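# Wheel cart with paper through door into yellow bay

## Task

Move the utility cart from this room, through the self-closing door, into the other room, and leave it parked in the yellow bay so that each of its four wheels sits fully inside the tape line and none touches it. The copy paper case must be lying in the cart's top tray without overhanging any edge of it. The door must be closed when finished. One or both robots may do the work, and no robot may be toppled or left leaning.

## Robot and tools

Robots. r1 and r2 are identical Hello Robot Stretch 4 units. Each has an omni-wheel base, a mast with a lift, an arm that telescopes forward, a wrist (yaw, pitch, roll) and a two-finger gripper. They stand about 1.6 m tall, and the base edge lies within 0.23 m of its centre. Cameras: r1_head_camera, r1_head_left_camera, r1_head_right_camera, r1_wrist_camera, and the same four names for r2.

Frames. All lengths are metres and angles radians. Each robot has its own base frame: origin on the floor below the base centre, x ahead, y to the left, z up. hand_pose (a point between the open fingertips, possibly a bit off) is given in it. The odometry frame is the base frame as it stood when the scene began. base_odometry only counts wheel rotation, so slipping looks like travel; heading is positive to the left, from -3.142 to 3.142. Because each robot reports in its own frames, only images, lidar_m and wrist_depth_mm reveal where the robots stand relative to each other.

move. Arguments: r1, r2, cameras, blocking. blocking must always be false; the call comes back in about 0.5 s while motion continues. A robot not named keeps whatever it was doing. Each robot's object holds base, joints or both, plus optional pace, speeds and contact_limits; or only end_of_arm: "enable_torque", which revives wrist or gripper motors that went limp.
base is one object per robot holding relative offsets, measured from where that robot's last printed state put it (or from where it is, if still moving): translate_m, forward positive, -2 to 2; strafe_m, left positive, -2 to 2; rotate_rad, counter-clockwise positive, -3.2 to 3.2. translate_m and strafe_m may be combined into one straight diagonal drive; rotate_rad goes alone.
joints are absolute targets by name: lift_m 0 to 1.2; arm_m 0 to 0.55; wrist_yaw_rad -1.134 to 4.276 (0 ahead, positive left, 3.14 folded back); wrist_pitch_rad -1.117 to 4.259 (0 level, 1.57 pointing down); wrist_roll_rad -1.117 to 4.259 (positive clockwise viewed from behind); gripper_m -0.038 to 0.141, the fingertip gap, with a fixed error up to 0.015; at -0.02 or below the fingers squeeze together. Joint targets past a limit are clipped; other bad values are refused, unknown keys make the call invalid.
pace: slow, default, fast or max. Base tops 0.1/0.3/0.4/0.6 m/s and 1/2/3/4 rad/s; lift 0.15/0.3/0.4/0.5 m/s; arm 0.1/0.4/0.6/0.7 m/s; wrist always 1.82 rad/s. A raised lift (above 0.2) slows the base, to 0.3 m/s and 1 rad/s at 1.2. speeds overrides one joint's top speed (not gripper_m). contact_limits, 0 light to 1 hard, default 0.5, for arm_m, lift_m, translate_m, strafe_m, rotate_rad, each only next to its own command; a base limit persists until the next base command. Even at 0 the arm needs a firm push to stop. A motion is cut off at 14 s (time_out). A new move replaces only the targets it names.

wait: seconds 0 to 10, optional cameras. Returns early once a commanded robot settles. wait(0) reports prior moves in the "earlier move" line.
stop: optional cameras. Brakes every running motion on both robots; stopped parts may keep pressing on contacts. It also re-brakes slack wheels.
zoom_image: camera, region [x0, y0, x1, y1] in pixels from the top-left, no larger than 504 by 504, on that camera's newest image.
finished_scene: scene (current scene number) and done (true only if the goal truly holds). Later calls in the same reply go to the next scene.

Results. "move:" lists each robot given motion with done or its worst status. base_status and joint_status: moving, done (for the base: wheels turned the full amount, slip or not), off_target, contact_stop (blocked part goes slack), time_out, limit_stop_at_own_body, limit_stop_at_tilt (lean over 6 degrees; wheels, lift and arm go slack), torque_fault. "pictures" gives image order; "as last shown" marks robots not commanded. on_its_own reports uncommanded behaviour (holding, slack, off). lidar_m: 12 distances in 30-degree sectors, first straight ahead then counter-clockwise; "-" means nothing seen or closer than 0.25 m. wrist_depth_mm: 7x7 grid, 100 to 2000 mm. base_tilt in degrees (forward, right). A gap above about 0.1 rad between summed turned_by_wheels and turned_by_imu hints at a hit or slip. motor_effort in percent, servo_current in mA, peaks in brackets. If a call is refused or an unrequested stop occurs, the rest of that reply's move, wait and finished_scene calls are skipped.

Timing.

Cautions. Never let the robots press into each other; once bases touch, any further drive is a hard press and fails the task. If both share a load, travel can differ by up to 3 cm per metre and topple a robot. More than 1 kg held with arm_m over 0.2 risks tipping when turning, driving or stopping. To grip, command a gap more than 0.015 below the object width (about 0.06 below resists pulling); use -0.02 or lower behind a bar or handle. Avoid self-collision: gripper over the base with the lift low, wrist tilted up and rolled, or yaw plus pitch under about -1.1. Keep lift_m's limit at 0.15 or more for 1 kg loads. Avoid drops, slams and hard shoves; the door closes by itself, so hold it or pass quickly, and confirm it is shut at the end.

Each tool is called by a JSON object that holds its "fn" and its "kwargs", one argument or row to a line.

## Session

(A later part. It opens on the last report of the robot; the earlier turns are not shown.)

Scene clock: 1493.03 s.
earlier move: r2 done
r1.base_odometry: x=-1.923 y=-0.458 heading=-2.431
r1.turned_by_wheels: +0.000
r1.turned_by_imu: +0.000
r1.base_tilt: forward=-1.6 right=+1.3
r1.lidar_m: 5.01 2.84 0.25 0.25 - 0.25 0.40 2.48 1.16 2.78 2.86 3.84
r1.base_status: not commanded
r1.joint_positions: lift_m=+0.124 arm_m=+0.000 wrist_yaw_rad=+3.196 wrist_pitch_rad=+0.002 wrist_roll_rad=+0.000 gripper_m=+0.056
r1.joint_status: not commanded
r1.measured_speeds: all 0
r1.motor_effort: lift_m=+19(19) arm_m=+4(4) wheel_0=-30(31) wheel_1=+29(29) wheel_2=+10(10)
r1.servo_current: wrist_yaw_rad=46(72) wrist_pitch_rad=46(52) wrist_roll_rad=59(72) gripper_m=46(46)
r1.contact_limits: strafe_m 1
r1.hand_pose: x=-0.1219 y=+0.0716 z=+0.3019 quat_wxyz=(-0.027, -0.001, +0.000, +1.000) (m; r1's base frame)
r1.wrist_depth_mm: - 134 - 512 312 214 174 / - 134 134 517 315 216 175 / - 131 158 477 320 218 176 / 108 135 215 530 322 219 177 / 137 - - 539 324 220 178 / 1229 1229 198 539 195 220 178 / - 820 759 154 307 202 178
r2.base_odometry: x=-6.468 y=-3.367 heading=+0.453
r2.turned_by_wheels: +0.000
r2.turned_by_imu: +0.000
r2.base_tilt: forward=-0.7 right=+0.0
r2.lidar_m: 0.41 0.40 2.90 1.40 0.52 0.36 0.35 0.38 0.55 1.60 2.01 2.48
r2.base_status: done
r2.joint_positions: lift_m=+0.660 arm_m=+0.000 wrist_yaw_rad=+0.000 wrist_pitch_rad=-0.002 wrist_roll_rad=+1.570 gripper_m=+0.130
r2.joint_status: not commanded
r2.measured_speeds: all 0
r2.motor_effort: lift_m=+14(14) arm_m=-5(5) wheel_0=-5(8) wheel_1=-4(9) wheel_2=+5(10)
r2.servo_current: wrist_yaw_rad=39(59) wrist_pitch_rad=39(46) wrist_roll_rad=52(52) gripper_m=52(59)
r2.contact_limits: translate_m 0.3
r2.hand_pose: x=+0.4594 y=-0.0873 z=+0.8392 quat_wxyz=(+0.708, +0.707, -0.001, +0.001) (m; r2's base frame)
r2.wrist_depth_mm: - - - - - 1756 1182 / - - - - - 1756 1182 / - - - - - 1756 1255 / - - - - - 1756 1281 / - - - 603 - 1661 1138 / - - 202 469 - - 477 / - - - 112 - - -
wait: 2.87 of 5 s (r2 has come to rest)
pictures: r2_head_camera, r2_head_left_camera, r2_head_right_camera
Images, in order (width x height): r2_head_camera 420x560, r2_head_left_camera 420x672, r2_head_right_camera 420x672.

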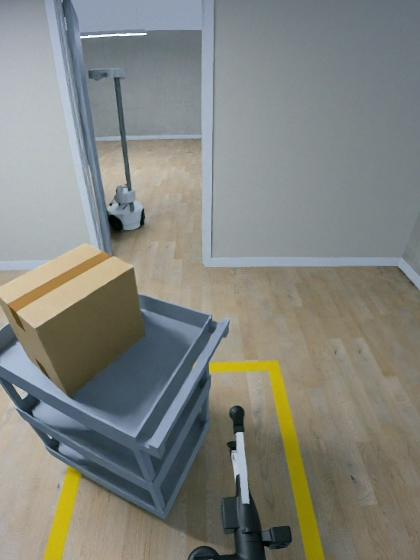

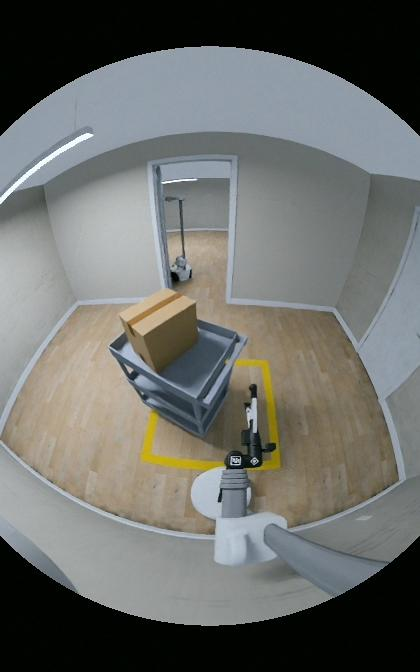

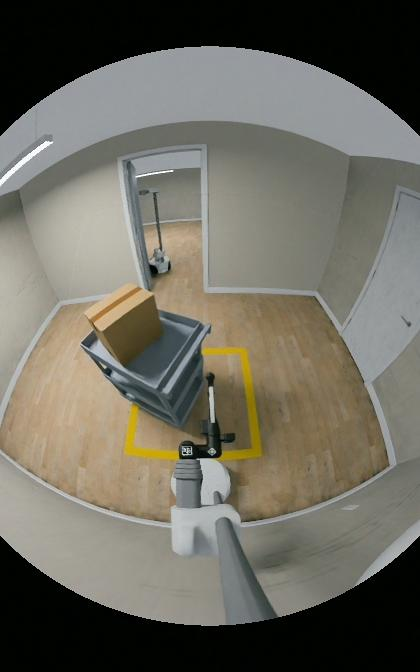

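{"fn": "move", "kwargs": {
  "blocking": false,
  "cameras": [],
  "r2": {"base":{"strafe_m":-0.55}}
}}

{"fn": "wait", "kwargs": {
  "seconds": 5,
  "cameras": []
}}

{"fn": "move", "kwargs": {
  "blocking": false,
  "cameras": [],
  "r2": {"base":{"rotate_rad":1.0},"pace":"slow"}
}}

{"fn": "wait", "kwargs": {
  "seconds": 5,
  "cameras": ["r2_head_camera","r2_head_left_camera","r2_head_right_camera"]
}}

Scene clock: 1502.00 s.
move: r2 moving
r1: as last shown
r1.lidar_m: 5.02 2.86 0.25 0.25 - 0.25 0.41 2.44 1.15 2.76 2.85 3.86
r1.motor_effort: lift_m=+19(19) arm_m=+4(4) wheel_0=-31(31) wheel_1=+29(29) wheel_2=+10(10)
r1.servo_current: wrist_yaw_rad=46(65) wrist_pitch_rad=33(46) wrist_roll_rad=46(72) gripper_m=39(46)
r1.contact_limits: strafe_m 1
r1.wrist_depth_mm: - 134 - 512 312 213 174 / - 134 135 512 315 216 174 / - 131 158 473 320 217 176 / 108 135 215 530 322 219 177 / 137 - - 539 324 220 178 / 1229 1229 198 544 194 220 178 / - 809 759 154 307 202 178
r2.base_odometry: x=-6.452 y=-3.399 heading=+0.453
r2.turned_by_wheels: +0.000
r2.turned_by_imu: +0.000
r2.base_tilt: forward=-0.6 right=+0.1
r2.lidar_m: 0.45 0.41 0.92 1.43 0.53 0.39 0.35 0.37 0.56 1.64 1.97 2.50
r2.base_status: strafe_m moving
r2.joint_positions: lift_m=+0.660 arm_m=+0.000 wrist_yaw_rad=+0.000 wrist_pitch_rad=-0.002 wrist_roll_rad=+1.570 gripper_m=+0.130
r2.joint_status: not commanded
r2.measured_speeds: translate_m=+0.000 strafe_m=-0.143 rotate_rad=-0.002 lift_m=+0.000 arm_m=+0.000 wrist_yaw_rad=+0.000 wrist_pitch_rad=+0.000 wrist_roll_rad=+0.000
r2.motor_effort: lift_m=+14(14) arm_m=-5(5) wheel_0=+11(12) wheel_1=-11(12) wheel_2=-1(5)
r2.servo_current: wrist_yaw_rad=52(52) wrist_pitch_rad=39(46) wrist_roll_rad=46(52) gripper_m=52(59)
r2.hand_pose: x=+0.4594 y=-0.0873 z=+0.8392 quat_wxyz=(+0.708, +0.707, -0.001, +0.001) (m; r2's base frame)
r2.wrist_depth_mm: - - - - - 1708 1182 / - - - - - 1708 1205 / - - - - - 1808 1255 / - - - - - 1756 1281 / - - - - - 1808 1229 / - - 203 455 221 183 508 / - - - 112 - - -
pictures: none
No camera images: "cameras" was empty.

Scene clock: 1504.67 s.
earlier move: r2 done
r1.base_odometry: x=-1.923 y=-0.458 heading=-2.431
r1.turned_by_wheels: +0.000
r1.turned_by_imu: +0.000
r1.base_tilt: forward=-1.5 right=+1.3
r1.lidar_m: 5.00 2.85 0.25 0.25 - 0.25 0.38 2.46 1.14 2.77 2.86 3.87
r1.base_status: not commanded
r1.joint_positions: lift_m=+0.124 arm_m=+0.000 wrist_yaw_rad=+3.196 wrist_pitch_rad=+0.002 wrist_roll_rad=+0.000 gripper_m=+0.056
r1.joint_status: not commanded
r1.measured_speeds: all 0
r1.motor_effort: lift_m=+19(19) arm_m=+4(4) wheel_0=-31(31) wheel_1=+29(29) wheel_2=+10(10)
r1.servo_current: wrist_yaw_rad=46(72) wrist_pitch_rad=39(46) wrist_roll_rad=65(72) gripper_m=39(52)
r1.contact_limits: strafe_m 1
r1.hand_pose: x=-0.1219 y=+0.0716 z=+0.3019 quat_wxyz=(-0.027, -0.001, +0.000, +1.000) (m; r1's base frame)
r1.wrist_depth_mm: - 135 - 512 312 213 174 / - 134 135 517 317 216 175 / - 131 158 473 319 217 176 / 108 135 214 530 322 220 177 / 137 - - 535 324 220 178 / 1255 1255 198 544 195 220 178 / - 820 759 154 306 201 178
r2.base_odometry: x=-6.227 y=-3.861 heading=+0.453
r2.turned_by_wheels: +0.000
r2.turned_by_imu: +0.000
r2.base_tilt: forward=-0.7 right=+0.0
r2.lidar_m: 2.38 0.76 0.73 1.44 0.54 0.36 0.37 0.38 0.55 1.37 1.41 1.98
r2.base_status: done
r2.joint_positions: lift_m=+0.660 arm_m=+0.000 wrist_yaw_rad=+0.000 wrist_pitch_rad=-0.002 wrist_roll_rad=+1.570 gripper_m=+0.130
r2.joint_status: not commanded
r2.measured_speeds: all 0
r2.motor_effort: lift_m=+14(14) arm_m=-4(5) wheel_0=+2(14) wheel_1=-3(13) wheel_2=+0(5)
r2.servo_current: wrist_yaw_rad=46(65) wrist_pitch_rad=39(46) wrist_roll_rad=39(59) gripper_m=59(59)
r2.hand_pose: x=+0.4594 y=-0.0873 z=+0.8391 quat_wxyz=(+0.708, +0.707, -0.001, +0.001) (m; r2's base frame)
r2.wrist_depth_mm: - - - - - 1618 1160 / - - - - - 1756 1182 / - - - - - 1756 1205 / - - - - - 1756 1205 / - - - - - 1661 1205 / - - 204 - - 1430 1308 / - - - 112 - 1756 1205
wait: 2.67 of 5 s (r2 has come to rest)
pictures: none
No camera images: "cameras" was empty.

Scene clock: 1505.17 s.
move: r2 moving
r1: as last shown
r1.base_tilt: forward=-1.6 right=+1.3
r1.lidar_m: 5.02 2.83 0.25 0.25 - 0.25 0.37 2.44 1.11 2.76 2.87 3.85
r1.servo_current: wrist_yaw_rad=46(59) wrist_pitch_rad=46(46) wrist_roll_rad=39(59) gripper_m=39(46)
r1.contact_limits: strafe_m 1
r1.wrist_depth_mm: - 134 - 508 312 213 174 / - 134 135 517 317 216 175 / - 131 158 473 320 217 176 / 108 135 214 530 322 218 177 / 137 - - 535 324 220 178 / 1229 1205 198 539 194 220 178 / - 820 768 154 307 202 178
r2.base_odometry: x=-6.227 y=-3.861 heading=+0.579
r2.turned_by_wheels: +0.126
r2.turned_by_imu: +0.122
r2.base_tilt: forward=-0.7 right=+0.1
r2.lidar_m: 2.38 0.76 0.71 1.02 0.49 0.37 0.35 0.42 0.66 1.36 1.48 2.35
r2.base_status: rotate_rad moving
r2.joint_positions: lift_m=+0.660 arm_m=+0.000 wrist_yaw_rad=+0.000 wrist_pitch_rad=-0.002 wrist_roll_rad=+1.570 gripper_m=+0.130
r2.joint_status: not commanded
r2.measured_speeds: translate_m=+0.001 strafe_m=-0.001 rotate_rad=+0.489 lift_m=+0.000 arm_m=+0.000 wrist_yaw_rad=+0.000 wrist_pitch_rad=+0.000 wrist_roll_rad=+0.000
r2.motor_effort: lift_m=+14(14) arm_m=-4(5) wheel_0=-5(8) wheel_1=-7(8) wheel_2=-9(10)
r2.servo_current: wrist_yaw_rad=52(59) wrist_pitch_rad=39(46) wrist_roll_rad=46(59) gripper_m=52(59)
r2.hand_pose: x=+0.4594 y=-0.0873 z=+0.8391 quat_wxyz=(+0.708, +0.707, -0.001, +0.001) (m; r2's base frame)
r2.wrist_depth_mm: - - - - - 1708 1182 / - - - - - 1708 1160 / - - - - - 1708 1182 / - - - - - 1756 1205 / - - - - - 1618 1281 / - - 202 - - 1464 1281 / - - - 112 - 1808 1255
pictures: none
No camera images: "cameras" was empty.

Scene clock: 1506.93 s.
earlier move: r2 done
r1.base_odometry: x=-1.923 y=-0.458 heading=-2.431
r1.turned_by_wheels: +0.000
r1.turned_by_imu: +0.000
r1.base_tilt: forward=-1.6 right=+1.3
r1.lidar_m: 5.03 2.83 0.25 0.25 - 0.25 0.37 2.43 1.13 2.75 2.88 3.87
r1.base_status: not commanded
r1.joint_positions: lift_m=+0.124 arm_m=+0.000 wrist_yaw_rad=+3.196 wrist_pitch_rad=+0.002 wrist_roll_rad=+0.000 gripper_m=+0.056
r1.joint_status: not commanded
r1.measured_speeds: all 0
r1.motor_effort: lift_m=+19(20) arm_m=+4(4) wheel_0=-31(32) wheel_1=+29(29) wheel_2=+10(10)
r1.servo_current: wrist_yaw_rad=39(65) wrist_pitch_rad=46(52) wrist_roll_rad=46(65) gripper_m=39(52)
r1.contact_limits: strafe_m 1
r1.hand_pose: x=-0.1219 y=+0.0716 z=+0.3019 quat_wxyz=(-0.027, -0.001, +0.000, +1.000) (m; r1's base frame)
r1.wrist_depth_mm: - 134 - 512 312 213 174 / - 134 135 512 317 216 174 / - 131 158 473 320 217 176 / 108 135 214 535 322 219 178 / 137 - - 535 324 220 178 / 1255 1205 198 544 195 220 178 / - 809 759 154 307 202 178
r2.base_odometry: x=-6.227 y=-3.861 heading=+1.452
r2.turned_by_wheels: +0.874
r2.turned_by_imu: +0.850
r2.base_tilt: forward=-0.7 right=+0.1
r2.lidar_m: 0.73 1.81 0.59 0.38 0.36 0.37 0.50 1.36 1.42 1.87 2.40 0.79
r2.base_status: done
r2.joint_positions: lift_m=+0.660 arm_m=+0.000 wrist_yaw_rad=+0.000 wrist_pitch_rad=-0.002 wrist_roll_rad=+1.570 gripper_m=+0.130
r2.joint_status: not commanded
r2.measured_speeds: all 0
r2.motor_effort: lift_m=+14(14) arm_m=-4(5) wheel_0=-4(11) wheel_1=-2(8) wheel_2=-5(10)
r2.servo_current: wrist_yaw_rad=46(59) wrist_pitch_rad=39(46) wrist_roll_rad=59(59) gripper_m=52(59)
r2.hand_pose: x=+0.4594 y=-0.0873 z=+0.8391 quat_wxyz=(+0.708, +0.707, -0.001, +0.001) (m; r2's base frame)
r2.wrist_depth_mm: - - - - - 654 - / - - - 627 - 627 1118 / - - 831 820 - 615 - / - - 854 842 - 615 - / - - 854 866 - 597 - / - - 202 - - 1430 1205 / - - - 112 - 1756 1205
wait: 1.77 of 5 s (r2 has come to rest)
pictures: r2_head_camera, r2_head_left_camera, r2_head_right_camera
Images, in order (width x height): r2_head_camera 420x560, r2_head_left_camera 420x672, r2_head_right_camera 420x672.

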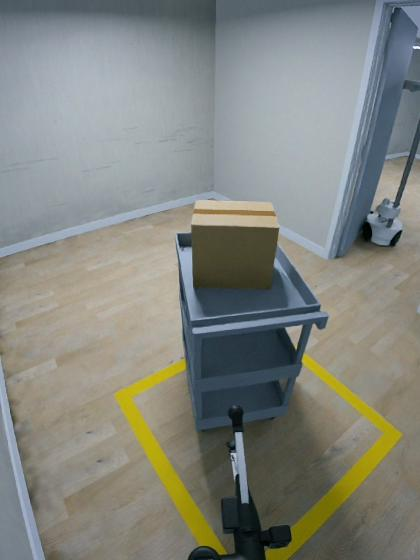

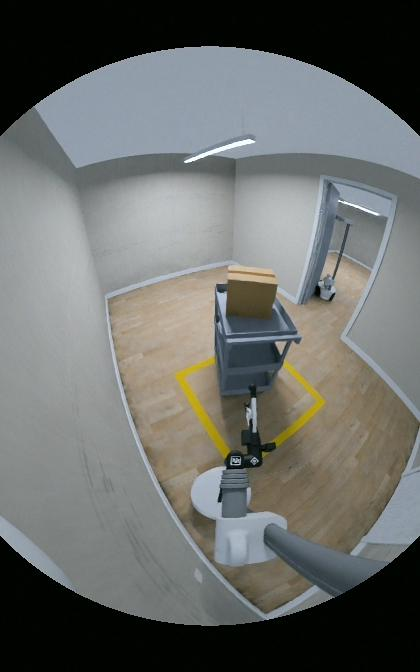

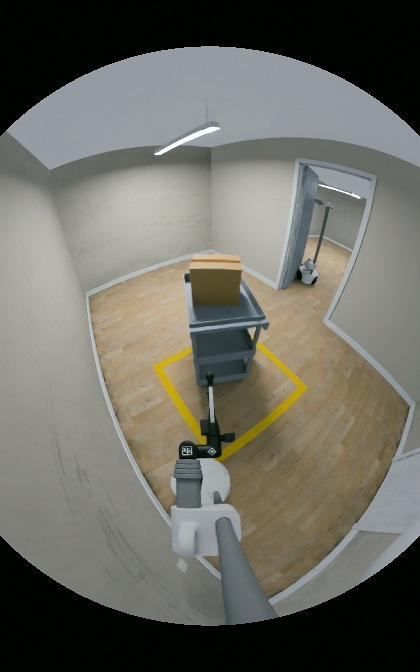

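{"fn": "move", "kwargs": {
  "blocking": false,
  "cameras": [],
  "r2": {"base":{"translate_m":0.08,"strafe_m":-0.11},"pace":"slow","contact_limits":{"translate_m":0.2}}
}}

{"fn": "wait", "kwargs": {
  "seconds": 4,
  "cameras": ["r2_head_camera","r2_wrist_camera"]
}}

Scene clock: 1525.50 s.
move: r2 moving
r1: as last shown
r1.lidar_m: 5.02 2.84 0.25 0.25 - 0.25 0.38 2.45 1.13 2.78 2.87 3.86
r1.motor_effort: lift_m=+19(19) arm_m=+4(4) wheel_0=-31(31) wheel_1=+29(29) wheel_2=+10(10)
r1.servo_current: wrist_yaw_rad=33(59) wrist_pitch_rad=39(46) wrist_roll_rad=59(65) gripper_m=46(46)
r1.contact_limits: strafe_m 1
r1.wrist_depth_mm: - 135 - 508 312 213 174 / - 135 134 517 317 216 175 / - 131 158 473 320 218 176 / 108 135 214 530 322 219 177 / 137 - - 539 322 220 178 / 1255 1229 198 544 195 220 178 / - 809 759 154 307 201 178
r2.base_odometry: x=-6.216 y=-3.855 heading=+1.452
r2.turned_by_wheels: -0.001
r2.turned_by_imu: +0.000
r2.base_tilt: forward=-0.7 right=+0.0
r2.lidar_m: 0.71 1.89 0.57 0.40 0.36 0.40 0.53 1.36 1.41 1.88 2.38 0.78
r2.base_status: translate_m moving; strafe_m moving
r2.joint_positions: lift_m=+0.660 arm_m=+0.000 wrist_yaw_rad=+0.000 wrist_pitch_rad=-0.002 wrist_roll_rad=+1.570 gripper_m=+0.130
r2.joint_status: not commanded
r2.measured_speeds: translate_m=+0.029 strafe_m=-0.040 rotate_rad=-0.002 lift_m=+0.000 arm_m=+0.000 wrist_yaw_rad=+0.000 wrist_pitch_rad=+0.000 wrist_roll_rad=+0.000
r2.motor_effort: lift_m=+14(14) arm_m=-4(5) wheel_0=+7(9) wheel_1=-7(7) wheel_2=-10(10)
r2.servo_current: wrist_yaw_rad=52(52) wrist_pitch_rad=39(46) wrist_roll_rad=39(52) gripper_m=46(52)
r2.contact_limits: translate_m 0.2
r2.hand_pose: x=+0.4594 y=-0.0873 z=+0.8391 quat_wxyz=(+0.708, +0.707, -0.001, +0.001) (m; r2's base frame)
r2.wrist_depth_mm: - - - - - 640 1205 / - - - 627 - 627 1118 / - - 831 615 - 615 - / - - 842 842 - 597 - / - - 842 866 - 591 - / - - 203 - 220 1464 1205 / - - - 112 - 1756 1205
pictures: none
No camera images: "cameras" was empty.

Scene clock: 1527.63 s.
earlier move: r2 done
r1.base_odometry: x=-1.923 y=-0.458 heading=-2.431
r1.turned_by_wheels: +0.000
r1.turned_by_imu: +0.000
r1.base_tilt: forward=-1.5 right=+1.3
r1.lidar_m: 5.02 2.82 0.25 0.25 - 0.25 0.37 2.48 1.15 2.76 2.86 3.84
r1.base_status: not commanded
r1.joint_positions: lift_m=+0.124 arm_m=+0.000 wrist_yaw_rad=+3.196 wrist_pitch_rad=+0.002 wrist_roll_rad=+0.000 gripper_m=+0.056
r1.joint_status: not commanded
r1.measured_speeds: all 0
r1.motor_effort: lift_m=+19(19) arm_m=+4(4) wheel_0=-31(31) wheel_1=+29(29) wheel_2=+10(10)
r1.servo_current: wrist_yaw_rad=39(65) wrist_pitch_rad=46(52) wrist_roll_rad=46(65) gripper_m=33(52)
r1.contact_limits: strafe_m 1
r1.hand_pose: x=-0.1219 y=+0.0716 z=+0.3019 quat_wxyz=(-0.027, -0.001, +0.000, +1.000) (m; r1's base frame)
r1.wrist_depth_mm: - 134 - 512 312 214 174 / - 134 134 517 315 216 175 / - 131 158 473 320 218 176 / 108 135 214 530 322 219 177 / 137 - - 535 325 220 178 / 1255 1205 198 544 194 220 178 / - 820 759 154 307 201 178
r2.base_odometry: x=-6.109 y=-3.795 heading=+1.452
r2.turned_by_wheels: +0.000
r2.turned_by_imu: +0.001
r2.base_tilt: forward=-0.7 right=+0.1
r2.lidar_m: 0.65 2.40 0.76 0.53 0.49 0.52 0.73 1.38 1.42 1.90 2.24 0.72
r2.base_status: done
r2.joint_positions: lift_m=+0.660 arm_m=+0.000 wrist_yaw_rad=+0.000 wrist_pitch_rad=-0.002 wrist_roll_rad=+1.570 gripper_m=+0.130
r2.joint_status: not commanded
r2.measured_speeds: all 0
r2.motor_effort: lift_m=+14(14) arm_m=-5(5) wheel_0=+5(13) wheel_1=-4(9) wheel_2=-6(10)
r2.servo_current: wrist_yaw_rad=33(59) wrist_pitch_rad=46(52) wrist_roll_rad=39(65) gripper_m=59(59)
r2.contact_limits: translate_m 0.2
r2.hand_pose: x=+0.4594 y=-0.0873 z=+0.8391 quat_wxyz=(+0.708, +0.707, -0.001, +0.001) (m; r2's base frame)
r2.wrist_depth_mm: - - - - - 1708 1182 / - - - 549 - 1708 1042 / - - - 554 - - 549 / - - 759 549 - - 539 / - - 768 530 - - 535 / - - 203 466 1138 521 525 / - - - 112 525 530 521
wait: 2.13 of 4 s (r2 has come to rest)
pictures: r2_head_camera, r2_wrist_camera
Images, in order (width x height): r2_head_camera 420x560, r2_wrist_camera 616x392.

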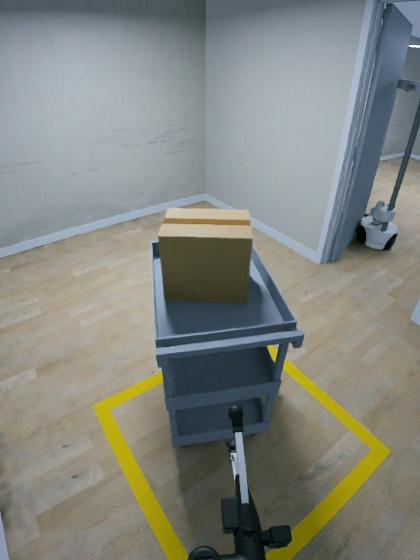

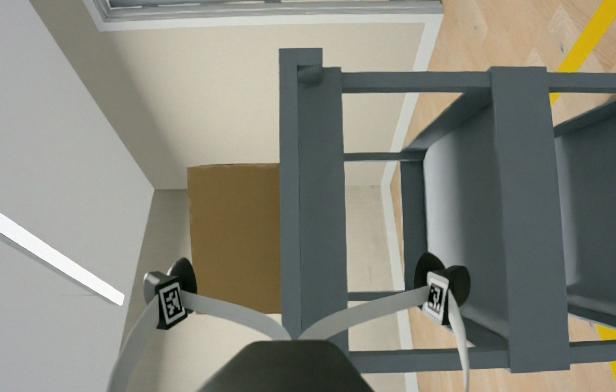

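{"fn": "move", "kwargs": {
  "blocking": false,
  "cameras": [],
  "r2": {"base":{"translate_m":0.295},"pace":"slow","contact_limits":{"translate_m":0.15}}
}}

{"fn": "wait", "kwargs": {
  "seconds": 5,
  "cameras": ["r2_head_camera","r2_wrist_camera"]
}}

Scene clock: 1537.70 s.
move: r2 moving
r1: as last shown
r1.lidar_m: 5.01 2.87 0.25 0.25 - 0.25 0.38 2.42 1.13 2.78 2.88 3.83
r1.servo_current: wrist_yaw_rad=59(65) wrist_pitch_rad=46(46) wrist_roll_rad=39(59) gripper_m=39(46)
r1.contact_limits: strafe_m 1
r1.wrist_depth_mm: - 134 - 512 314 213 174 / - 135 134 517 315 216 174 / - 131 158 477 320 217 176 / 108 135 214 530 322 219 177 / 137 - - 539 322 220 178 / 1229 1229 198 539 194 220 178 / - 820 759 154 306 202 178
r2.base_odometry: x=-6.107 y=-3.783 heading=+1.452
r2.turned_by_wheels: +0.000
r2.turned_by_imu: +0.001
r2.base_tilt: forward=-0.8 right=+0.1
r2.lidar_m: 0.65 2.44 0.76 0.52 0.50 0.52 0.72 1.39 1.42 1.88 2.24 0.71
r2.base_status: translate_m moving
r2.joint_positions: lift_m=+0.660 arm_m=+0.000 wrist_yaw_rad=+0.000 wrist_pitch_rad=-0.002 wrist_roll_rad=+1.570 gripper_m=+0.130
r2.joint_status: not commanded
r2.measured_speeds: translate_m=+0.050 strafe_m=+0.000 rotate_rad=+0.000 lift_m=+0.000 arm_m=+0.000 wrist_yaw_rad=+0.000 wrist_pitch_rad=+0.000 wrist_roll_rad=+0.000
r2.motor_effort: lift_m=+14(14) arm_m=-4(5) wheel_0=+7(9) wheel_1=+6(7) wheel_2=-11(11)
r2.servo_current: wrist_yaw_rad=46(59) wrist_pitch_rad=39(46) wrist_roll_rad=46(59) gripper_m=46(52)
r2.contact_limits: translate_m 0.15
r2.hand_pose: x=+0.4594 y=-0.0873 z=+0.8391 quat_wxyz=(+0.708, +0.707, -0.001, +0.001) (m; r2's base frame)
r2.wrist_depth_mm: - - - - - 1708 1182 / - - - 549 - 1576 559 / - - - 535 - - 539 / - - 741 525 - - 535 / - - 768 517 - - 521 / - - 203 517 1118 203 517 / - - - 112 539 525 508
pictures: none
No camera images: "cameras" was empty.

Scene clock: 1541.43 s.
earlier move: r2 done
r1.base_odometry: x=-1.923 y=-0.458 heading=-2.431
r1.turned_by_wheels: +0.000
r1.turned_by_imu: +0.000
r1.base_tilt: forward=-1.6 right=+1.3
r1.lidar_m: 5.04 2.84 0.25 0.25 - 0.25 0.38 2.39 1.15 2.77 2.88 3.87
r1.base_status: not commanded
r1.joint_positions: lift_m=+0.124 arm_m=+0.000 wrist_yaw_rad=+3.196 wrist_pitch_rad=+0.002 wrist_roll_rad=+0.000 gripper_m=+0.056
r1.joint_status: not commanded
r1.measured_speeds: all 0
r1.motor_effort: lift_m=+19(19) arm_m=+4(4) wheel_0=-31(31) wheel_1=+29(29) wheel_2=+10(10)
r1.servo_current: wrist_yaw_rad=46(72) wrist_pitch_rad=39(52) wrist_roll_rad=39(65) gripper_m=46(52)
r1.contact_limits: strafe_m 1
r1.hand_pose: x=-0.1219 y=+0.0716 z=+0.3019 quat_wxyz=(-0.027, -0.001, +0.000, +1.000) (m; r1's base frame)
r1.wrist_depth_mm: - 134 - 512 314 213 174 / - 134 135 517 315 216 175 / - 131 158 473 320 218 177 / 108 135 214 535 324 219 177 / 137 - - 535 324 220 178 / 1205 1229 198 544 195 220 178 / - 820 759 154 306 202 178
r2.base_odometry: x=-6.074 y=-3.502 heading=+1.452
r2.turned_by_wheels: +0.000
r2.turned_by_imu: +0.001
r2.base_tilt: forward=-0.7 right=+0.0
r2.lidar_m: 0.37 0.38 1.02 0.69 0.64 0.68 0.93 1.63 1.66 2.25 2.09 0.43
r2.base_status: done
r2.joint_positions: lift_m=+0.660 arm_m=+0.000 wrist_yaw_rad=+0.000 wrist_pitch_rad=-0.002 wrist_roll_rad=+1.570 gripper_m=+0.130
r2.joint_status: not commanded
r2.measured_speeds: all 0
r2.motor_effort: lift_m=+14(14) arm_m=-4(5) wheel_0=+5(10) wheel_1=+5(8) wheel_2=-7(11)
r2.servo_current: wrist_yaw_rad=52(59) wrist_pitch_rad=39(46) wrist_roll_rad=52(59) gripper_m=46(59)
r2.contact_limits: translate_m 0.15
r2.hand_pose: x=+0.4594 y=-0.0873 z=+0.8391 quat_wxyz=(+0.708, +0.707, -0.001, +0.001) (m; r2's base frame)
r2.wrist_depth_mm: - - - 258 - 1756 1229 / - - - 255 - 1863 - / - - - 250 252 - - / - 462 459 245 247 - - / - 466 462 242 245 - - / - 480 195 239 220 - - / - 488 484 112 - 768 -
wait: 3.73 of 5 s (r2 has come to rest)
pictures: r2_head_camera, r2_wrist_camera
Images, in order (width x height): r2_head_camera 420x560, r2_wrist_camera 616x392.

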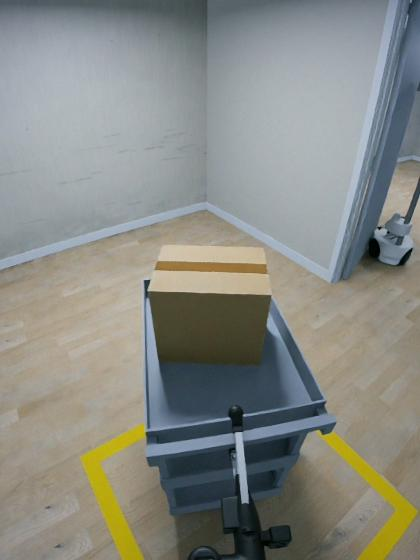

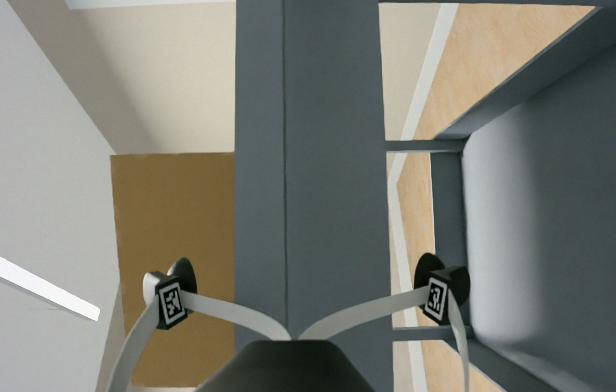

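{"fn": "move", "kwargs": {
  "r2": {"base":{"translate_m":0.02},"pace":"slow","contact_limits":{"translate_m":0.2}},
  "cameras": [],
  "blocking": false
}}

{"fn": "wait", "kwargs": {
  "seconds": 2,
  "cameras": []
}}

{"fn": "move", "kwargs": {
  "r2": {"joints":{"gripper_m":-0.03}},
  "cameras": [],
  "blocking": false
}}

{"fn": "wait", "kwargs": {
  "seconds": 3,
  "cameras": ["r2_head_camera"]
}}

{"fn": "move", "kwargs": {
  "r2": {"base":{"translate_m":-0.25,"strafe_m":-0.05},"pace":"slow"},
  "cameras": [],
  "blocking": false
}}

{"fn": "wait", "kwargs": {
  "seconds": 5,
  "cameras": ["r2_head_camera","r2_head_right_camera"]
}}

Scene clock: 1559.17 s.
move: r2 moving
r1: as last shown
r1.lidar_m: 5.03 2.82 0.25 0.25 - 0.25 0.38 2.44 1.14 2.78 2.84 3.87
r1.motor_effort: lift_m=+19(19) arm_m=+4(4) wheel_0=-30(31) wheel_1=+29(29) wheel_2=+10(10)
r1.servo_current: wrist_yaw_rad=46(59) wrist_pitch_rad=39(46) wrist_roll_rad=33(52) gripper_m=39(46)
r1.contact_limits: strafe_m 1
r1.wrist_depth_mm: - 134 - 512 314 213 173 / - 135 135 517 315 216 175 / - 131 158 477 319 218 176 / 108 135 215 530 322 218 177 / 137 - - 535 324 220 178 / 1229 1229 198 544 195 221 178 / - 809 759 154 307 202 178
r2.base_odometry: x=-6.072 y=-3.490 heading=+1.452
r2.turned_by_wheels: +0.000
r2.turned_by_imu: +0.000
r2.base_tilt: forward=-0.7 right=+0.0
r2.lidar_m: 0.34 0.35 1.02 0.70 0.65 0.68 0.92 1.64 1.63 2.20 2.09 0.42
r2.base_status: translate_m moving
r2.joint_positions: lift_m=+0.660 arm_m=+0.000 wrist_yaw_rad=+0.000 wrist_pitch_rad=-0.002 wrist_roll_rad=+1.570 gripper_m=+0.130
r2.joint_status: not commanded
r2.measured_speeds: translate_m=+0.041 strafe_m=+0.000 rotate_rad=-0.001 lift_m=+0.000 arm_m=+0.000 wrist_yaw_rad=+0.000 wrist_pitch_rad=+0.000 wrist_roll_rad=+0.000
r2.motor_effort: lift_m=+14(14) arm_m=-5(5) wheel_0=+4(8) wheel_1=+3(8) wheel_2=-7(10)
r2.servo_current: wrist_yaw_rad=46(59) wrist_pitch_rad=46(46) wrist_roll_rad=46(52) gripper_m=52(59)
r2.contact_limits: translate_m 0.2
r2.hand_pose: x=+0.4594 y=-0.0873 z=+0.8391 quat_wxyz=(+0.708, +0.707, -0.001, +0.001) (m; r2's base frame)
r2.wrist_depth_mm: - - - 251 252 1756 1255 / - - - 247 248 1863 - / - - - 240 242 - - / - 449 449 237 238 - - / - 462 455 234 234 - - / - 466 176 229 229 - - / - 477 473 112 - 741 -
pictures: none
No camera images: "cameras" was empty.

Scene clock: 1559.83 s.
earlier move: r2 done
r1.base_odometry: x=-1.923 y=-0.458 heading=-2.431
r1.turned_by_wheels: +0.000
r1.turned_by_imu: +0.000
r1.base_tilt: forward=-1.6 right=+1.3
r1.lidar_m: 5.02 2.85 0.25 0.25 - 0.25 0.36 2.48 1.15 2.77 2.87 3.86
r1.base_status: not commanded
r1.joint_positions: lift_m=+0.124 arm_m=+0.000 wrist_yaw_rad=+3.196 wrist_pitch_rad=+0.002 wrist_roll_rad=+0.000 gripper_m=+0.056
r1.joint_status: not commanded
r1.measured_speeds: all 0
r1.motor_effort: lift_m=+19(19) arm_m=+4(4) wheel_0=-31(31) wheel_1=+29(29) wheel_2=+10(10)
r1.servo_current: wrist_yaw_rad=46(59) wrist_pitch_rad=39(52) wrist_roll_rad=52(59) gripper_m=46(46)
r1.contact_limits: strafe_m 1
r1.hand_pose: x=-0.1219 y=+0.0716 z=+0.3019 quat_wxyz=(-0.027, -0.001, +0.000, +1.000) (m; r1's base frame)
r1.wrist_depth_mm: - 134 - 517 314 213 174 / - 134 134 517 317 215 175 / - 131 158 477 320 217 176 / 108 135 215 530 322 218 177 / 137 - - 535 325 220 178 / 1229 1229 198 539 194 220 178 / - 820 759 154 307 202 178
r2.base_odometry: x=-6.071 y=-3.483 heading=+1.452
r2.turned_by_wheels: +0.000
r2.turned_by_imu: +0.000
r2.base_tilt: forward=-0.7 right=+0.0
r2.lidar_m: 0.35 0.38 0.98 0.71 0.66 0.70 0.92 1.63 1.67 2.21 2.08 0.41
r2.base_status: done
r2.joint_positions: lift_m=+0.660 arm_m=+0.000 wrist_yaw_rad=+0.000 wrist_pitch_rad=-0.002 wrist_roll_rad=+1.570 gripper_m=+0.130
r2.joint_status: not commanded
r2.measured_speeds: all 0
r2.motor_effort: lift_m=+14(14) arm_m=-5(5) wheel_0=+5(9) wheel_1=+5(8) wheel_2=-7(10)
r2.servo_current: wrist_yaw_rad=46(59) wrist_pitch_rad=46(46) wrist_roll_rad=52(59) gripper_m=52(59)
r2.contact_limits: translate_m 0.2
r2.hand_pose: x=+0.4594 y=-0.0873 z=+0.8391 quat_wxyz=(+0.708, +0.707, -0.001, +0.001) (m; r2's base frame)
r2.wrist_depth_mm: - - - 241 242 1756 1281 / - - - 236 237 1921 - / - - - 232 233 - - / - 442 442 229 229 - - / - 449 445 224 224 - - / - 459 191 221 219 - - / - 466 459 112 - 1983 -
wait: 0.67 of 2 s (r2 has come to rest)
pictures: none
No camera images: "cameras" was empty.

Scene clock: 1560.33 s.
move: r2 moving
r1: as last shown
r1.lidar_m: 5.01 2.86 0.25 0.25 - 0.25 0.39 2.44 1.13 2.76 2.85 3.86
r1.servo_current: wrist_yaw_rad=65(65) wrist_pitch_rad=46(52) wrist_roll_rad=52(59) gripper_m=33(46)
r1.contact_limits: strafe_m 1
r1.wrist_depth_mm: - 134 - 512 314 214 174 / - 134 134 517 317 216 174 / - 131 158 477 319 217 176 / 108 135 214 530 322 219 177 / 137 - - 535 324 220 178 / 1229 1229 198 539 195 220 178 / - 809 759 154 307 202 178
r2.base_odometry: x=-6.071 y=-3.483 heading=+1.452
r2.turned_by_wheels: +0.000
r2.turned_by_imu: +0.000
r2.base_tilt: forward=-0.7 right=+0.0
r2.lidar_m: 0.34 0.35 1.03 0.69 0.66 0.68 0.94 1.63 1.67 2.21 2.08 0.41
r2.base_status: not commanded
r2.joint_positions: lift_m=+0.660 arm_m=+0.000 wrist_yaw_rad=+0.000 wrist_pitch_rad=-0.002 wrist_roll_rad=+1.570 gripper_m=+0.117
r2.joint_status: gripper_m moving
r2.measured_speeds: all 0
r2.motor_effort: lift_m=+14(14) arm_m=-5(5) wheel_0=+5(6) wheel_1=+5(6) wheel_2=-7(7)
r2.servo_current: wrist_yaw_rad=46(59) wrist_pitch_rad=46(46) wrist_roll_rad=52(52) gripper_m=111(111)
r2.contact_limits: translate_m 0.2
r2.hand_pose: x=+0.4594 y=-0.0873 z=+0.8391 quat_wxyz=(+0.708, +0.707, -0.001, +0.001) (m; r2's base frame)
r2.wrist_depth_mm: - - - 239 241 1808 1255 / - - - 236 236 1983 - / - - - 231 232 - - / - 442 442 229 229 - - / - 452 445 224 224 - - / - 459 187 220 220 - - / - 466 462 112 - - -
pictures: none
No camera images: "cameras" was empty.

Scene clock: 1562.80 s.
earlier move: r2 done
r1.base_odometry: x=-1.923 y=-0.458 heading=-2.431
r1.turned_by_wheels: +0.000
r1.turned_by_imu: +0.000
r1.base_tilt: forward=-1.6 right=+1.3
r1.lidar_m: 5.02 2.84 0.25 0.26 - 0.25 0.40 2.42 1.15 2.75 2.86 3.85
r1.base_status: not commanded
r1.joint_positions: lift_m=+0.124 arm_m=+0.000 wrist_yaw_rad=+3.196 wrist_pitch_rad=+0.002 wrist_roll_rad=+0.000 gripper_m=+0.056
r1.joint_status: not commanded
r1.measured_speeds: all 0
r1.motor_effort: lift_m=+19(19) arm_m=+4(4) wheel_0=-31(31) wheel_1=+29(29) wheel_2=+10(10)
r1.servo_current: wrist_yaw_rad=46(72) wrist_pitch_rad=39(52) wrist_roll_rad=46(65) gripper_m=46(52)
r1.contact_limits: strafe_m 1
r1.hand_pose: x=-0.1219 y=+0.0716 z=+0.3019 quat_wxyz=(-0.027, -0.001, +0.000, +1.000) (m; r1's base frame)
r1.wrist_depth_mm: - 134 - 508 312 213 174 / - 134 134 517 315 216 174 / - 131 158 477 319 217 176 / 108 135 214 525 322 218 177 / 137 - - 535 324 220 178 / 1229 1229 198 539 195 220 178 / - 809 759 154 307 201 178
r2.base_odometry: x=-6.071 y=-3.483 heading=+1.452
r2.turned_by_wheels: +0.000
r2.turned_by_imu: +0.000
r2.base_tilt: forward=-0.7 right=+0.1
r2.lidar_m: 0.37 0.37 0.99 0.69 0.66 0.69 0.96 1.64 1.64 2.22 2.06 0.43
r2.base_status: not commanded
r2.joint_positions: lift_m=+0.660 arm_m=+0.000 wrist_yaw_rad=-0.003 wrist_pitch_rad=-0.004 wrist_roll_rad=+1.570 gripper_m=-0.028
r2.joint_status: all done
r2.measured_speeds: all 0
r2.motor_effort: lift_m=+14(16) arm_m=+5(6) wheel_0=+0(6) wheel_1=+1(6) wheel_2=+0(8)
r2.servo_current: wrist_yaw_rad=46(59) wrist_pitch_rad=46(52) wrist_roll_rad=39(65) gripper_m=130(462)
r2.contact_limits: translate_m 0.2
r2.hand_pose: x=+0.4589 y=-0.0884 z=+0.8397 quat_wxyz=(+0.708, +0.707, -0.003, +0.000) (m; r2's base frame)
r2.wrist_depth_mm: - - - 250 250 1756 1255 / - - - 246 247 - - / - - - 184 241 - - / - 459 455 236 237 - - / - 469 462 202 233 - - / - - 181 173 181 - - / - 477 484 112 227 - -
wait: 2.47 of 3 s (r2 has come to rest)
pictures: r2_head_camera
Images, in order (width x height): r2_head_camera 420x560.

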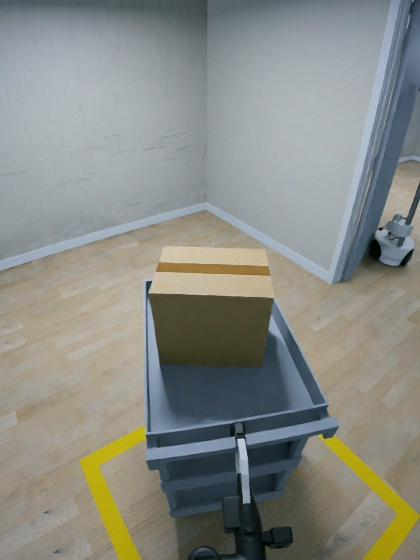

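Scene clock: 1563.30 s.
move: r2 moving
r1: as last shown
r1.lidar_m: 5.00 2.86 0.25 0.25 - 0.25 0.37 2.43 1.14 2.77 2.86 3.84
r1.servo_current: wrist_yaw_rad=59(72) wrist_pitch_rad=46(46) wrist_roll_rad=59(59) gripper_m=39(46)
r1.contact_limits: strafe_m 1
r1.wrist_depth_mm: - 134 - 512 314 214 174 / - 134 134 512 315 216 175 / - 131 158 473 320 218 176 / 108 135 214 530 322 219 177 / 137 - - 535 324 220 178 / 1255 1229 198 539 195 220 178 / - 809 759 154 307 202 178
r2.base_odometry: x=-6.070 y=-3.495 heading=+1.452
r2.turned_by_wheels: +0.000
r2.turned_by_imu: +0.000
r2.base_tilt: forward=-0.6 right=+0.1
r2.lidar_m: 0.35 0.40 1.04 0.70 0.65 0.68 0.92 1.62 1.66 2.20 2.09 0.44
r2.base_status: translate_m moving; strafe_m moving
r2.joint_positions: lift_m=+0.660 arm_m=+0.000 wrist_yaw_rad=-0.002 wrist_pitch_rad=-0.004 wrist_roll_rad=+1.570 gripper_m=-0.029
r2.joint_status: not commanded
r2.measured_speeds: translate_m=-0.049 strafe_m=-0.010 rotate_rad=+0.003 lift_m=+0.000 arm_m=+0.000 wrist_yaw_rad=+0.007 wrist_pitch_rad=+0.000 wrist_roll_rad=+0.000
r2.motor_effort: lift_m=+14(14) arm_m=+4(6) wheel_0=-9(9) wheel_1=-8(9) wheel_2=+11(12)
r2.servo_current: wrist_yaw_rad=65(65) wrist_pitch_rad=46(46) wrist_roll_rad=39(52) gripper_m=111(137)
r2.hand_pose: x=+0.4591 y=-0.0880 z=+0.8397 quat_wxyz=(+0.708, +0.707, -0.002, +0.001) (m; r2's base frame)
r2.wrist_depth_mm: - - - 248 251 1863 1281 / - - - 245 247 1983 - / - - - 183 241 - - / - 459 452 238 238 - - / - 469 462 203 235 - - / - - 182 175 181 - - / - 484 480 112 228 - -
pictures: none
No camera images: "cameras" was empty.

Scene clock: 1566.60 s.
earlier move: r2 done
r1.base_odometry: x=-1.923 y=-0.458 heading=-2.431
r1.turned_by_wheels: +0.000
r1.turned_by_imu: +0.000
r1.base_tilt: forward=-1.6 right=+1.3
r1.lidar_m: 5.01 2.83 0.25 0.27 - 0.25 0.39 2.58 1.15 2.77 2.83 3.88
r1.base_status: not commanded
r1.joint_positions: lift_m=+0.124 arm_m=+0.000 wrist_yaw_rad=+3.196 wrist_pitch_rad=+0.002 wrist_roll_rad=+0.000 gripper_m=+0.056
r1.joint_status: not commanded
r1.measured_speeds: all 0
r1.motor_effort: lift_m=+19(19) arm_m=+4(4) wheel_0=-30(31) wheel_1=+29(29) wheel_2=+10(10)
r1.servo_current: wrist_yaw_rad=33(78) wrist_pitch_rad=52(52) wrist_roll_rad=65(65) gripper_m=39(52)
r1.contact_limits: strafe_m 1
r1.hand_pose: x=-0.1219 y=+0.0716 z=+0.3019 quat_wxyz=(-0.027, -0.001, +0.000, +1.000) (m; r1's base frame)
r1.wrist_depth_mm: - 134 - 512 312 213 174 / - 134 135 517 315 216 174 / - 131 158 473 320 217 176 / 108 135 215 530 322 218 177 / 137 - - 535 322 220 178 / 1229 1229 198 544 195 220 178 / - 809 759 154 307 202 178
r2.base_odometry: x=-6.051 y=-3.736 heading=+1.453
r2.turned_by_wheels: +0.001
r2.turned_by_imu: +0.003
r2.base_tilt: forward=-0.6 right=+0.0
r2.lidar_m: 0.33 0.33 0.89 0.61 0.56 0.59 0.82 1.40 1.45 1.96 2.16 0.44
r2.base_status: done
r2.joint_positions: lift_m=+0.660 arm_m=+0.000 wrist_yaw_rad=+0.009 wrist_pitch_rad=-0.004 wrist_roll_rad=+1.570 gripper_m=-0.029
r2.joint_status: not commanded
r2.measured_speeds: all 0
r2.motor_effort: lift_m=+14(14) arm_m=+4(6) wheel_0=+1(9) wheel_1=-3(9) wheel_2=+11(16)
r2.servo_current: wrist_yaw_rad=65(78) wrist_pitch_rad=46(52) wrist_roll_rad=52(65) gripper_m=98(137)
r2.hand_pose: x=+0.4601 y=-0.0848 z=+0.8397 quat_wxyz=(+0.708, +0.707, +0.002, +0.005) (m; r2's base frame)
r2.wrist_depth_mm: - - - 278 307 307 306 / - - - 219 289 1808 1308 / - - - 262 270 - - / - - - 195 255 - - / - 462 452 213 239 - - / - 455 183 176 181 - - / - 442 442 112 217 - -
wait: 3.30 of 5 s (r2 has come to rest)
pictures: r2_head_camera, r2_head_right_camera
Images, in order (width x height): r2_head_camera 420x560, r2_head_right_camera 420x672.

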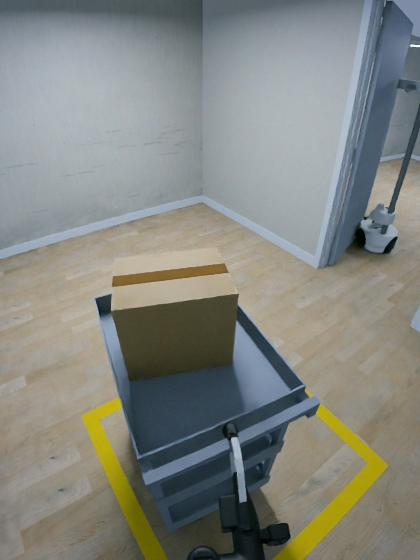

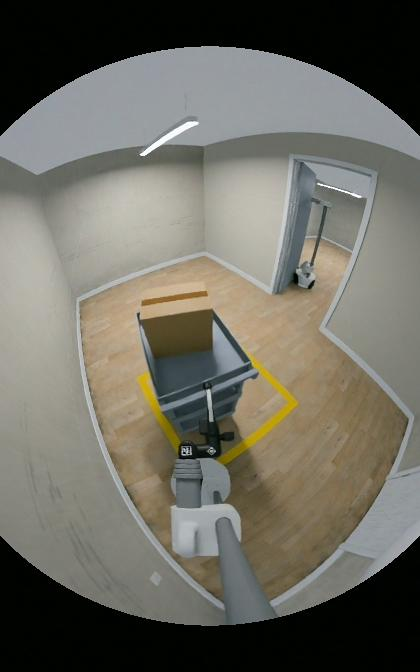

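{"fn": "move", "kwargs": {
  "r2": {"base":{"translate_m":-0.21,"strafe_m":-0.08},"pace":"slow"},
  "cameras": [],
  "blocking": false
}}

{"fn": "wait", "kwargs": {
  "seconds": 5,
  "cameras": ["r2_head_camera","r2_head_right_camera"]
}}

Scene clock: 1575.27 s.
move: r2 moving
r1: as last shown
r1.lidar_m: 5.00 2.84 0.25 0.25 - 0.25 0.41 2.57 1.16 2.76 2.88 3.83
r1.motor_effort: lift_m=+19(19) arm_m=+4(4) wheel_0=-31(31) wheel_1=+29(29) wheel_2=+10(10)
r1.servo_current: wrist_yaw_rad=52(59) wrist_pitch_rad=52(52) wrist_roll_rad=39(65) gripper_m=39(46)
r1.contact_limits: strafe_m 1
r1.wrist_depth_mm: - 134 - 512 312 214 174 / - 134 134 517 317 216 174 / - 131 158 477 319 217 176 / 108 135 215 530 322 219 177 / 137 - - 535 322 220 178 / 1229 1229 198 539 194 221 178 / - 809 768 153 307 201 178
r2.base_odometry: x=-6.048 y=-3.749 heading=+1.454
r2.turned_by_wheels: +0.001
r2.turned_by_imu: +0.001
r2.base_tilt: forward=-0.7 right=+0.0
r2.lidar_m: 0.32 0.33 0.87 0.61 0.55 0.60 0.82 1.39 1.43 1.87 2.18 0.47
r2.base_status: translate_m moving; strafe_m moving
r2.joint_positions: lift_m=+0.660 arm_m=+0.000 wrist_yaw_rad=+0.009 wrist_pitch_rad=-0.004 wrist_roll_rad=+1.570 gripper_m=-0.029
r2.joint_status: not commanded
r2.measured_speeds: translate_m=-0.049 strafe_m=-0.019 rotate_rad=+0.003 lift_m=+0.000 arm_m=+0.000 wrist_yaw_rad=+0.000 wrist_pitch_rad=+0.000 wrist_roll_rad=+0.000
r2.motor_effort: lift_m=+14(14) arm_m=+4(4) wheel_0=+2(3) wheel_1=-7(8) wheel_2=+17(17)
r2.servo_current: wrist_yaw_rad=65(72) wrist_pitch_rad=39(46) wrist_roll_rad=59(59) gripper_m=104(104)
r2.hand_pose: x=+0.4601 y=-0.0847 z=+0.8397 quat_wxyz=(+0.708, +0.707, +0.002, +0.005) (m; r2's base frame)
r2.wrist_depth_mm: - - - 278 307 310 314 / - - - 220 290 1863 1308 / - - - 263 271 - - / - - - 195 255 - - / - 462 455 214 240 - - / - 455 184 176 181 - - / - 439 439 112 217 - -
pictures: none
No camera images: "cameras" was empty.

Scene clock: 1578.23 s.
earlier move: r2 done
r1.base_odometry: x=-1.923 y=-0.458 heading=-2.431
r1.turned_by_wheels: +0.000
r1.turned_by_imu: +0.000
r1.base_tilt: forward=-1.6 right=+1.3
r1.lidar_m: 5.01 2.86 0.25 0.25 - 0.25 0.37 2.80 1.13 2.74 2.87 3.82
r1.base_status: not commanded
r1.joint_positions: lift_m=+0.124 arm_m=+0.000 wrist_yaw_rad=+3.196 wrist_pitch_rad=+0.002 wrist_roll_rad=+0.000 gripper_m=+0.056
r1.joint_status: not commanded
r1.measured_speeds: all 0
r1.motor_effort: lift_m=+19(19) arm_m=+4(4) wheel_0=-30(31) wheel_1=+29(29) wheel_2=+10(10)
r1.servo_current: wrist_yaw_rad=72(72) wrist_pitch_rad=39(52) wrist_roll_rad=26(65) gripper_m=46(52)
r1.contact_limits: strafe_m 1
r1.hand_pose: x=-0.1219 y=+0.0716 z=+0.3019 quat_wxyz=(-0.027, -0.001, +0.000, +1.000) (m; r1's base frame)
r1.wrist_depth_mm: - 135 - 512 310 214 174 / - 134 135 512 315 216 175 / - 131 158 477 320 218 176 / 108 135 215 525 322 220 177 / 137 - - 535 324 220 178 / 1229 1229 198 544 194 220 179 / - 809 759 154 306 202 178
r2.base_odometry: x=-5.996 y=-3.954 heading=+1.454
r2.turned_by_wheels: +0.000
r2.turned_by_imu: +0.002
r2.base_tilt: forward=-0.6 right=+0.1
r2.lidar_m: 0.25 0.29 0.81 0.57 0.52 0.57 0.77 1.19 1.21 1.64 2.22 0.47
r2.base_status: done
r2.joint_positions: lift_m=+0.660 arm_m=+0.000 wrist_yaw_rad=+0.012 wrist_pitch_rad=-0.004 wrist_roll_rad=+1.570 gripper_m=-0.029
r2.joint_status: not commanded
r2.measured_speeds: all 0
r2.motor_effort: lift_m=+14(14) arm_m=+4(4) wheel_0=+1(8) wheel_1=-4(8) wheel_2=+12(18)
r2.servo_current: wrist_yaw_rad=72(85) wrist_pitch_rad=39(52) wrist_roll_rad=52(59) gripper_m=98(111)
r2.hand_pose: x=+0.4603 y=-0.0839 z=+0.8397 quat_wxyz=(+0.707, +0.707, +0.003, +0.006) (m; r2's base frame)
r2.wrist_depth_mm: - - - - - 1863 1229 / - - - 324 - 1708 1255 / - - - 309 364 1618 1229 / - - - 220 300 1921 - / - - - 215 257 - - / - 462 182 186 181 - - / - 410 415 112 204 - -
wait: 2.97 of 5 s (r2 has come to rest)
pictures: r2_head_camera, r2_head_right_camera
Images, in order (width x height): r2_head_camera 420x560, r2_head_right_camera 420x672.

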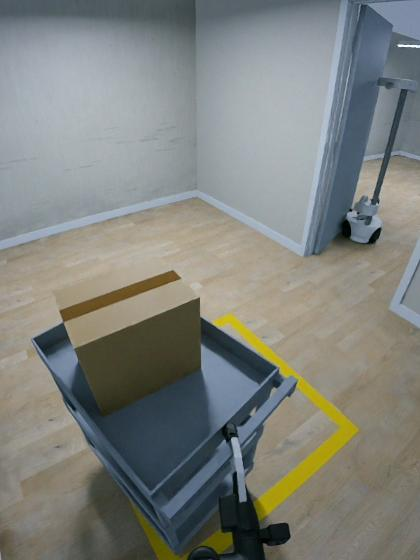

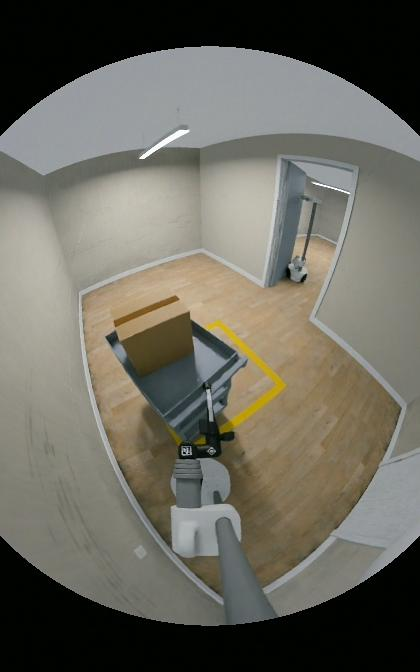

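{"fn": "move", "kwargs": {
  "r2": {"base":{"translate_m":-0.02,"strafe_m":-0.11},"pace":"slow"},
  "cameras": [],
  "blocking": false
}}

{"fn": "wait", "kwargs": {
  "seconds": 5,
  "cameras": ["r2_head_camera","r2_head_left_camera"]
}}

Scene clock: 1590.00 s.
move: r2 moving
r1: as last shown
r1.lidar_m: 5.03 2.86 0.25 0.25 - 0.25 0.37 2.79 1.13 2.76 2.85 3.86
r1.motor_effort: lift_m=+19(19) arm_m=+4(4) wheel_0=-31(31) wheel_1=+29(29) wheel_2=+10(10)
r1.servo_current: wrist_yaw_rad=59(65) wrist_pitch_rad=46(46) wrist_roll_rad=52(59) gripper_m=39(46)
r1.contact_limits: strafe_m 1
r1.wrist_depth_mm: - 134 - 512 312 213 174 / - 134 134 512 315 216 174 / - 131 158 473 320 217 176 / 108 135 215 530 322 219 177 / 137 - - 535 324 220 178 / 1229 1229 199 539 195 221 178 / - 809 759 154 307 201 178
r2.base_odometry: x=-5.984 y=-3.958 heading=+1.456
r2.turned_by_wheels: +0.002
r2.turned_by_imu: +0.003
r2.base_tilt: forward=-0.6 right=+0.1
r2.lidar_m: 0.26 0.28 0.85 0.57 0.54 0.54 0.78 1.18 1.23 1.61 2.21 0.49
r2.base_status: translate_m moving; strafe_m moving
r2.joint_positions: lift_m=+0.660 arm_m=+0.000 wrist_yaw_rad=+0.013 wrist_pitch_rad=-0.004 wrist_roll_rad=+1.570 gripper_m=-0.029
r2.joint_status: not commanded
r2.measured_speeds: translate_m=-0.008 strafe_m=-0.050 rotate_rad=+0.001 lift_m=+0.000 arm_m=+0.000 wrist_yaw_rad=+0.016 wrist_pitch_rad=+0.000 wrist_roll_rad=+0.000
r2.motor_effort: lift_m=+14(14) arm_m=+4(4) wheel_0=+15(19) wheel_1=-7(8) wheel_2=+16(16)
r2.servo_current: wrist_yaw_rad=98(98) wrist_pitch_rad=39(52) wrist_roll_rad=52(65) gripper_m=104(111)
r2.hand_pose: x=+0.4604 y=-0.0835 z=+0.8397 quat_wxyz=(+0.707, +0.707, +0.003, +0.006) (m; r2's base frame)
r2.wrist_depth_mm: - - - - - 1808 1229 / - - - 324 - 1708 1255 / - - - 307 364 1618 1255 / - - - 220 298 1983 - / - - - 243 257 - - / - 462 182 186 180 - - / - 410 418 112 204 - -
pictures: none
No camera images: "cameras" was empty.

Scene clock: 1591.83 s.
earlier move: r2 done
r1.base_odometry: x=-1.923 y=-0.458 heading=-2.431
r1.turned_by_wheels: +0.000
r1.turned_by_imu: +0.000
r1.base_tilt: forward=-1.6 right=+1.3
r1.lidar_m: 5.03 2.82 0.25 0.25 - 0.25 0.39 2.81 1.13 2.77 2.87 3.85
r1.base_status: not commanded
r1.joint_positions: lift_m=+0.124 arm_m=+0.000 wrist_yaw_rad=+3.196 wrist_pitch_rad=+0.002 wrist_roll_rad=+0.000 gripper_m=+0.056
r1.joint_status: not commanded
r1.measured_speeds: all 0
r1.motor_effort: lift_m=+19(19) arm_m=+4(4) wheel_0=-30(31) wheel_1=+29(29) wheel_2=+10(10)
r1.servo_current: wrist_yaw_rad=52(65) wrist_pitch_rad=39(46) wrist_roll_rad=46(72) gripper_m=39(46)
r1.contact_limits: strafe_m 1
r1.hand_pose: x=-0.1219 y=+0.0716 z=+0.3019 quat_wxyz=(-0.027, -0.001, +0.000, +1.000) (m; r1's base frame)
r1.wrist_depth_mm: - 134 - 512 314 214 173 / - 134 135 521 315 215 174 / - 131 158 477 320 218 176 / 108 135 214 530 322 220 177 / 137 - - 535 324 220 178 / 1255 1229 198 539 194 220 178 / - 820 759 154 307 202 178
r2.base_odometry: x=-5.890 y=-3.986 heading=+1.455
r2.turned_by_wheels: +0.000
r2.turned_by_imu: +0.001
r2.base_tilt: forward=-0.7 right=+0.1
r2.lidar_m: 0.25 0.25 0.68 0.64 0.61 0.64 0.86 1.12 1.15 1.54 2.13 0.51
r2.base_status: done
r2.joint_positions: lift_m=+0.660 arm_m=+0.000 wrist_yaw_rad=+0.016 wrist_pitch_rad=-0.004 wrist_roll_rad=+1.570 gripper_m=-0.029
r2.joint_status: not commanded
r2.measured_speeds: all 0
r2.motor_effort: lift_m=+14(14) arm_m=+4(4) wheel_0=+12(23) wheel_1=-1(8) wheel_2=+7(16)
r2.servo_current: wrist_yaw_rad=85(98) wrist_pitch_rad=39(52) wrist_roll_rad=46(65) gripper_m=104(111)
r2.hand_pose: x=+0.4606 y=-0.0829 z=+0.8397 quat_wxyz=(+0.707, +0.707, +0.004, +0.007) (m; r2's base frame)
r2.wrist_depth_mm: - - - - - 1863 1255 / - - - - - 1921 1255 / - - - 320 - 1921 1281 / - - - 253 382 1808 1366 / - - - 200 283 1921 - / - - 182 165 179 1863 - / - 413 421 112 195 - -
wait: 1.83 of 5 s (r2 has come to rest)
pictures: r2_head_camera, r2_head_left_camera
Images, in order (width x height): r2_head_camera 420x560, r2_head_left_camera 420x672.

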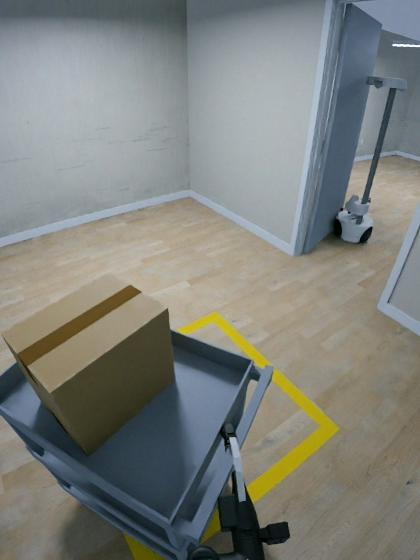

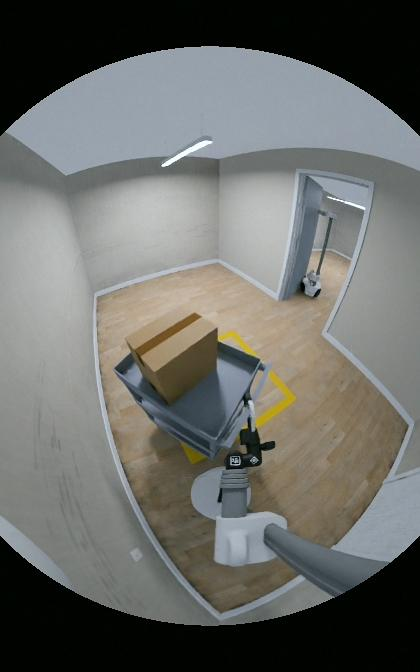

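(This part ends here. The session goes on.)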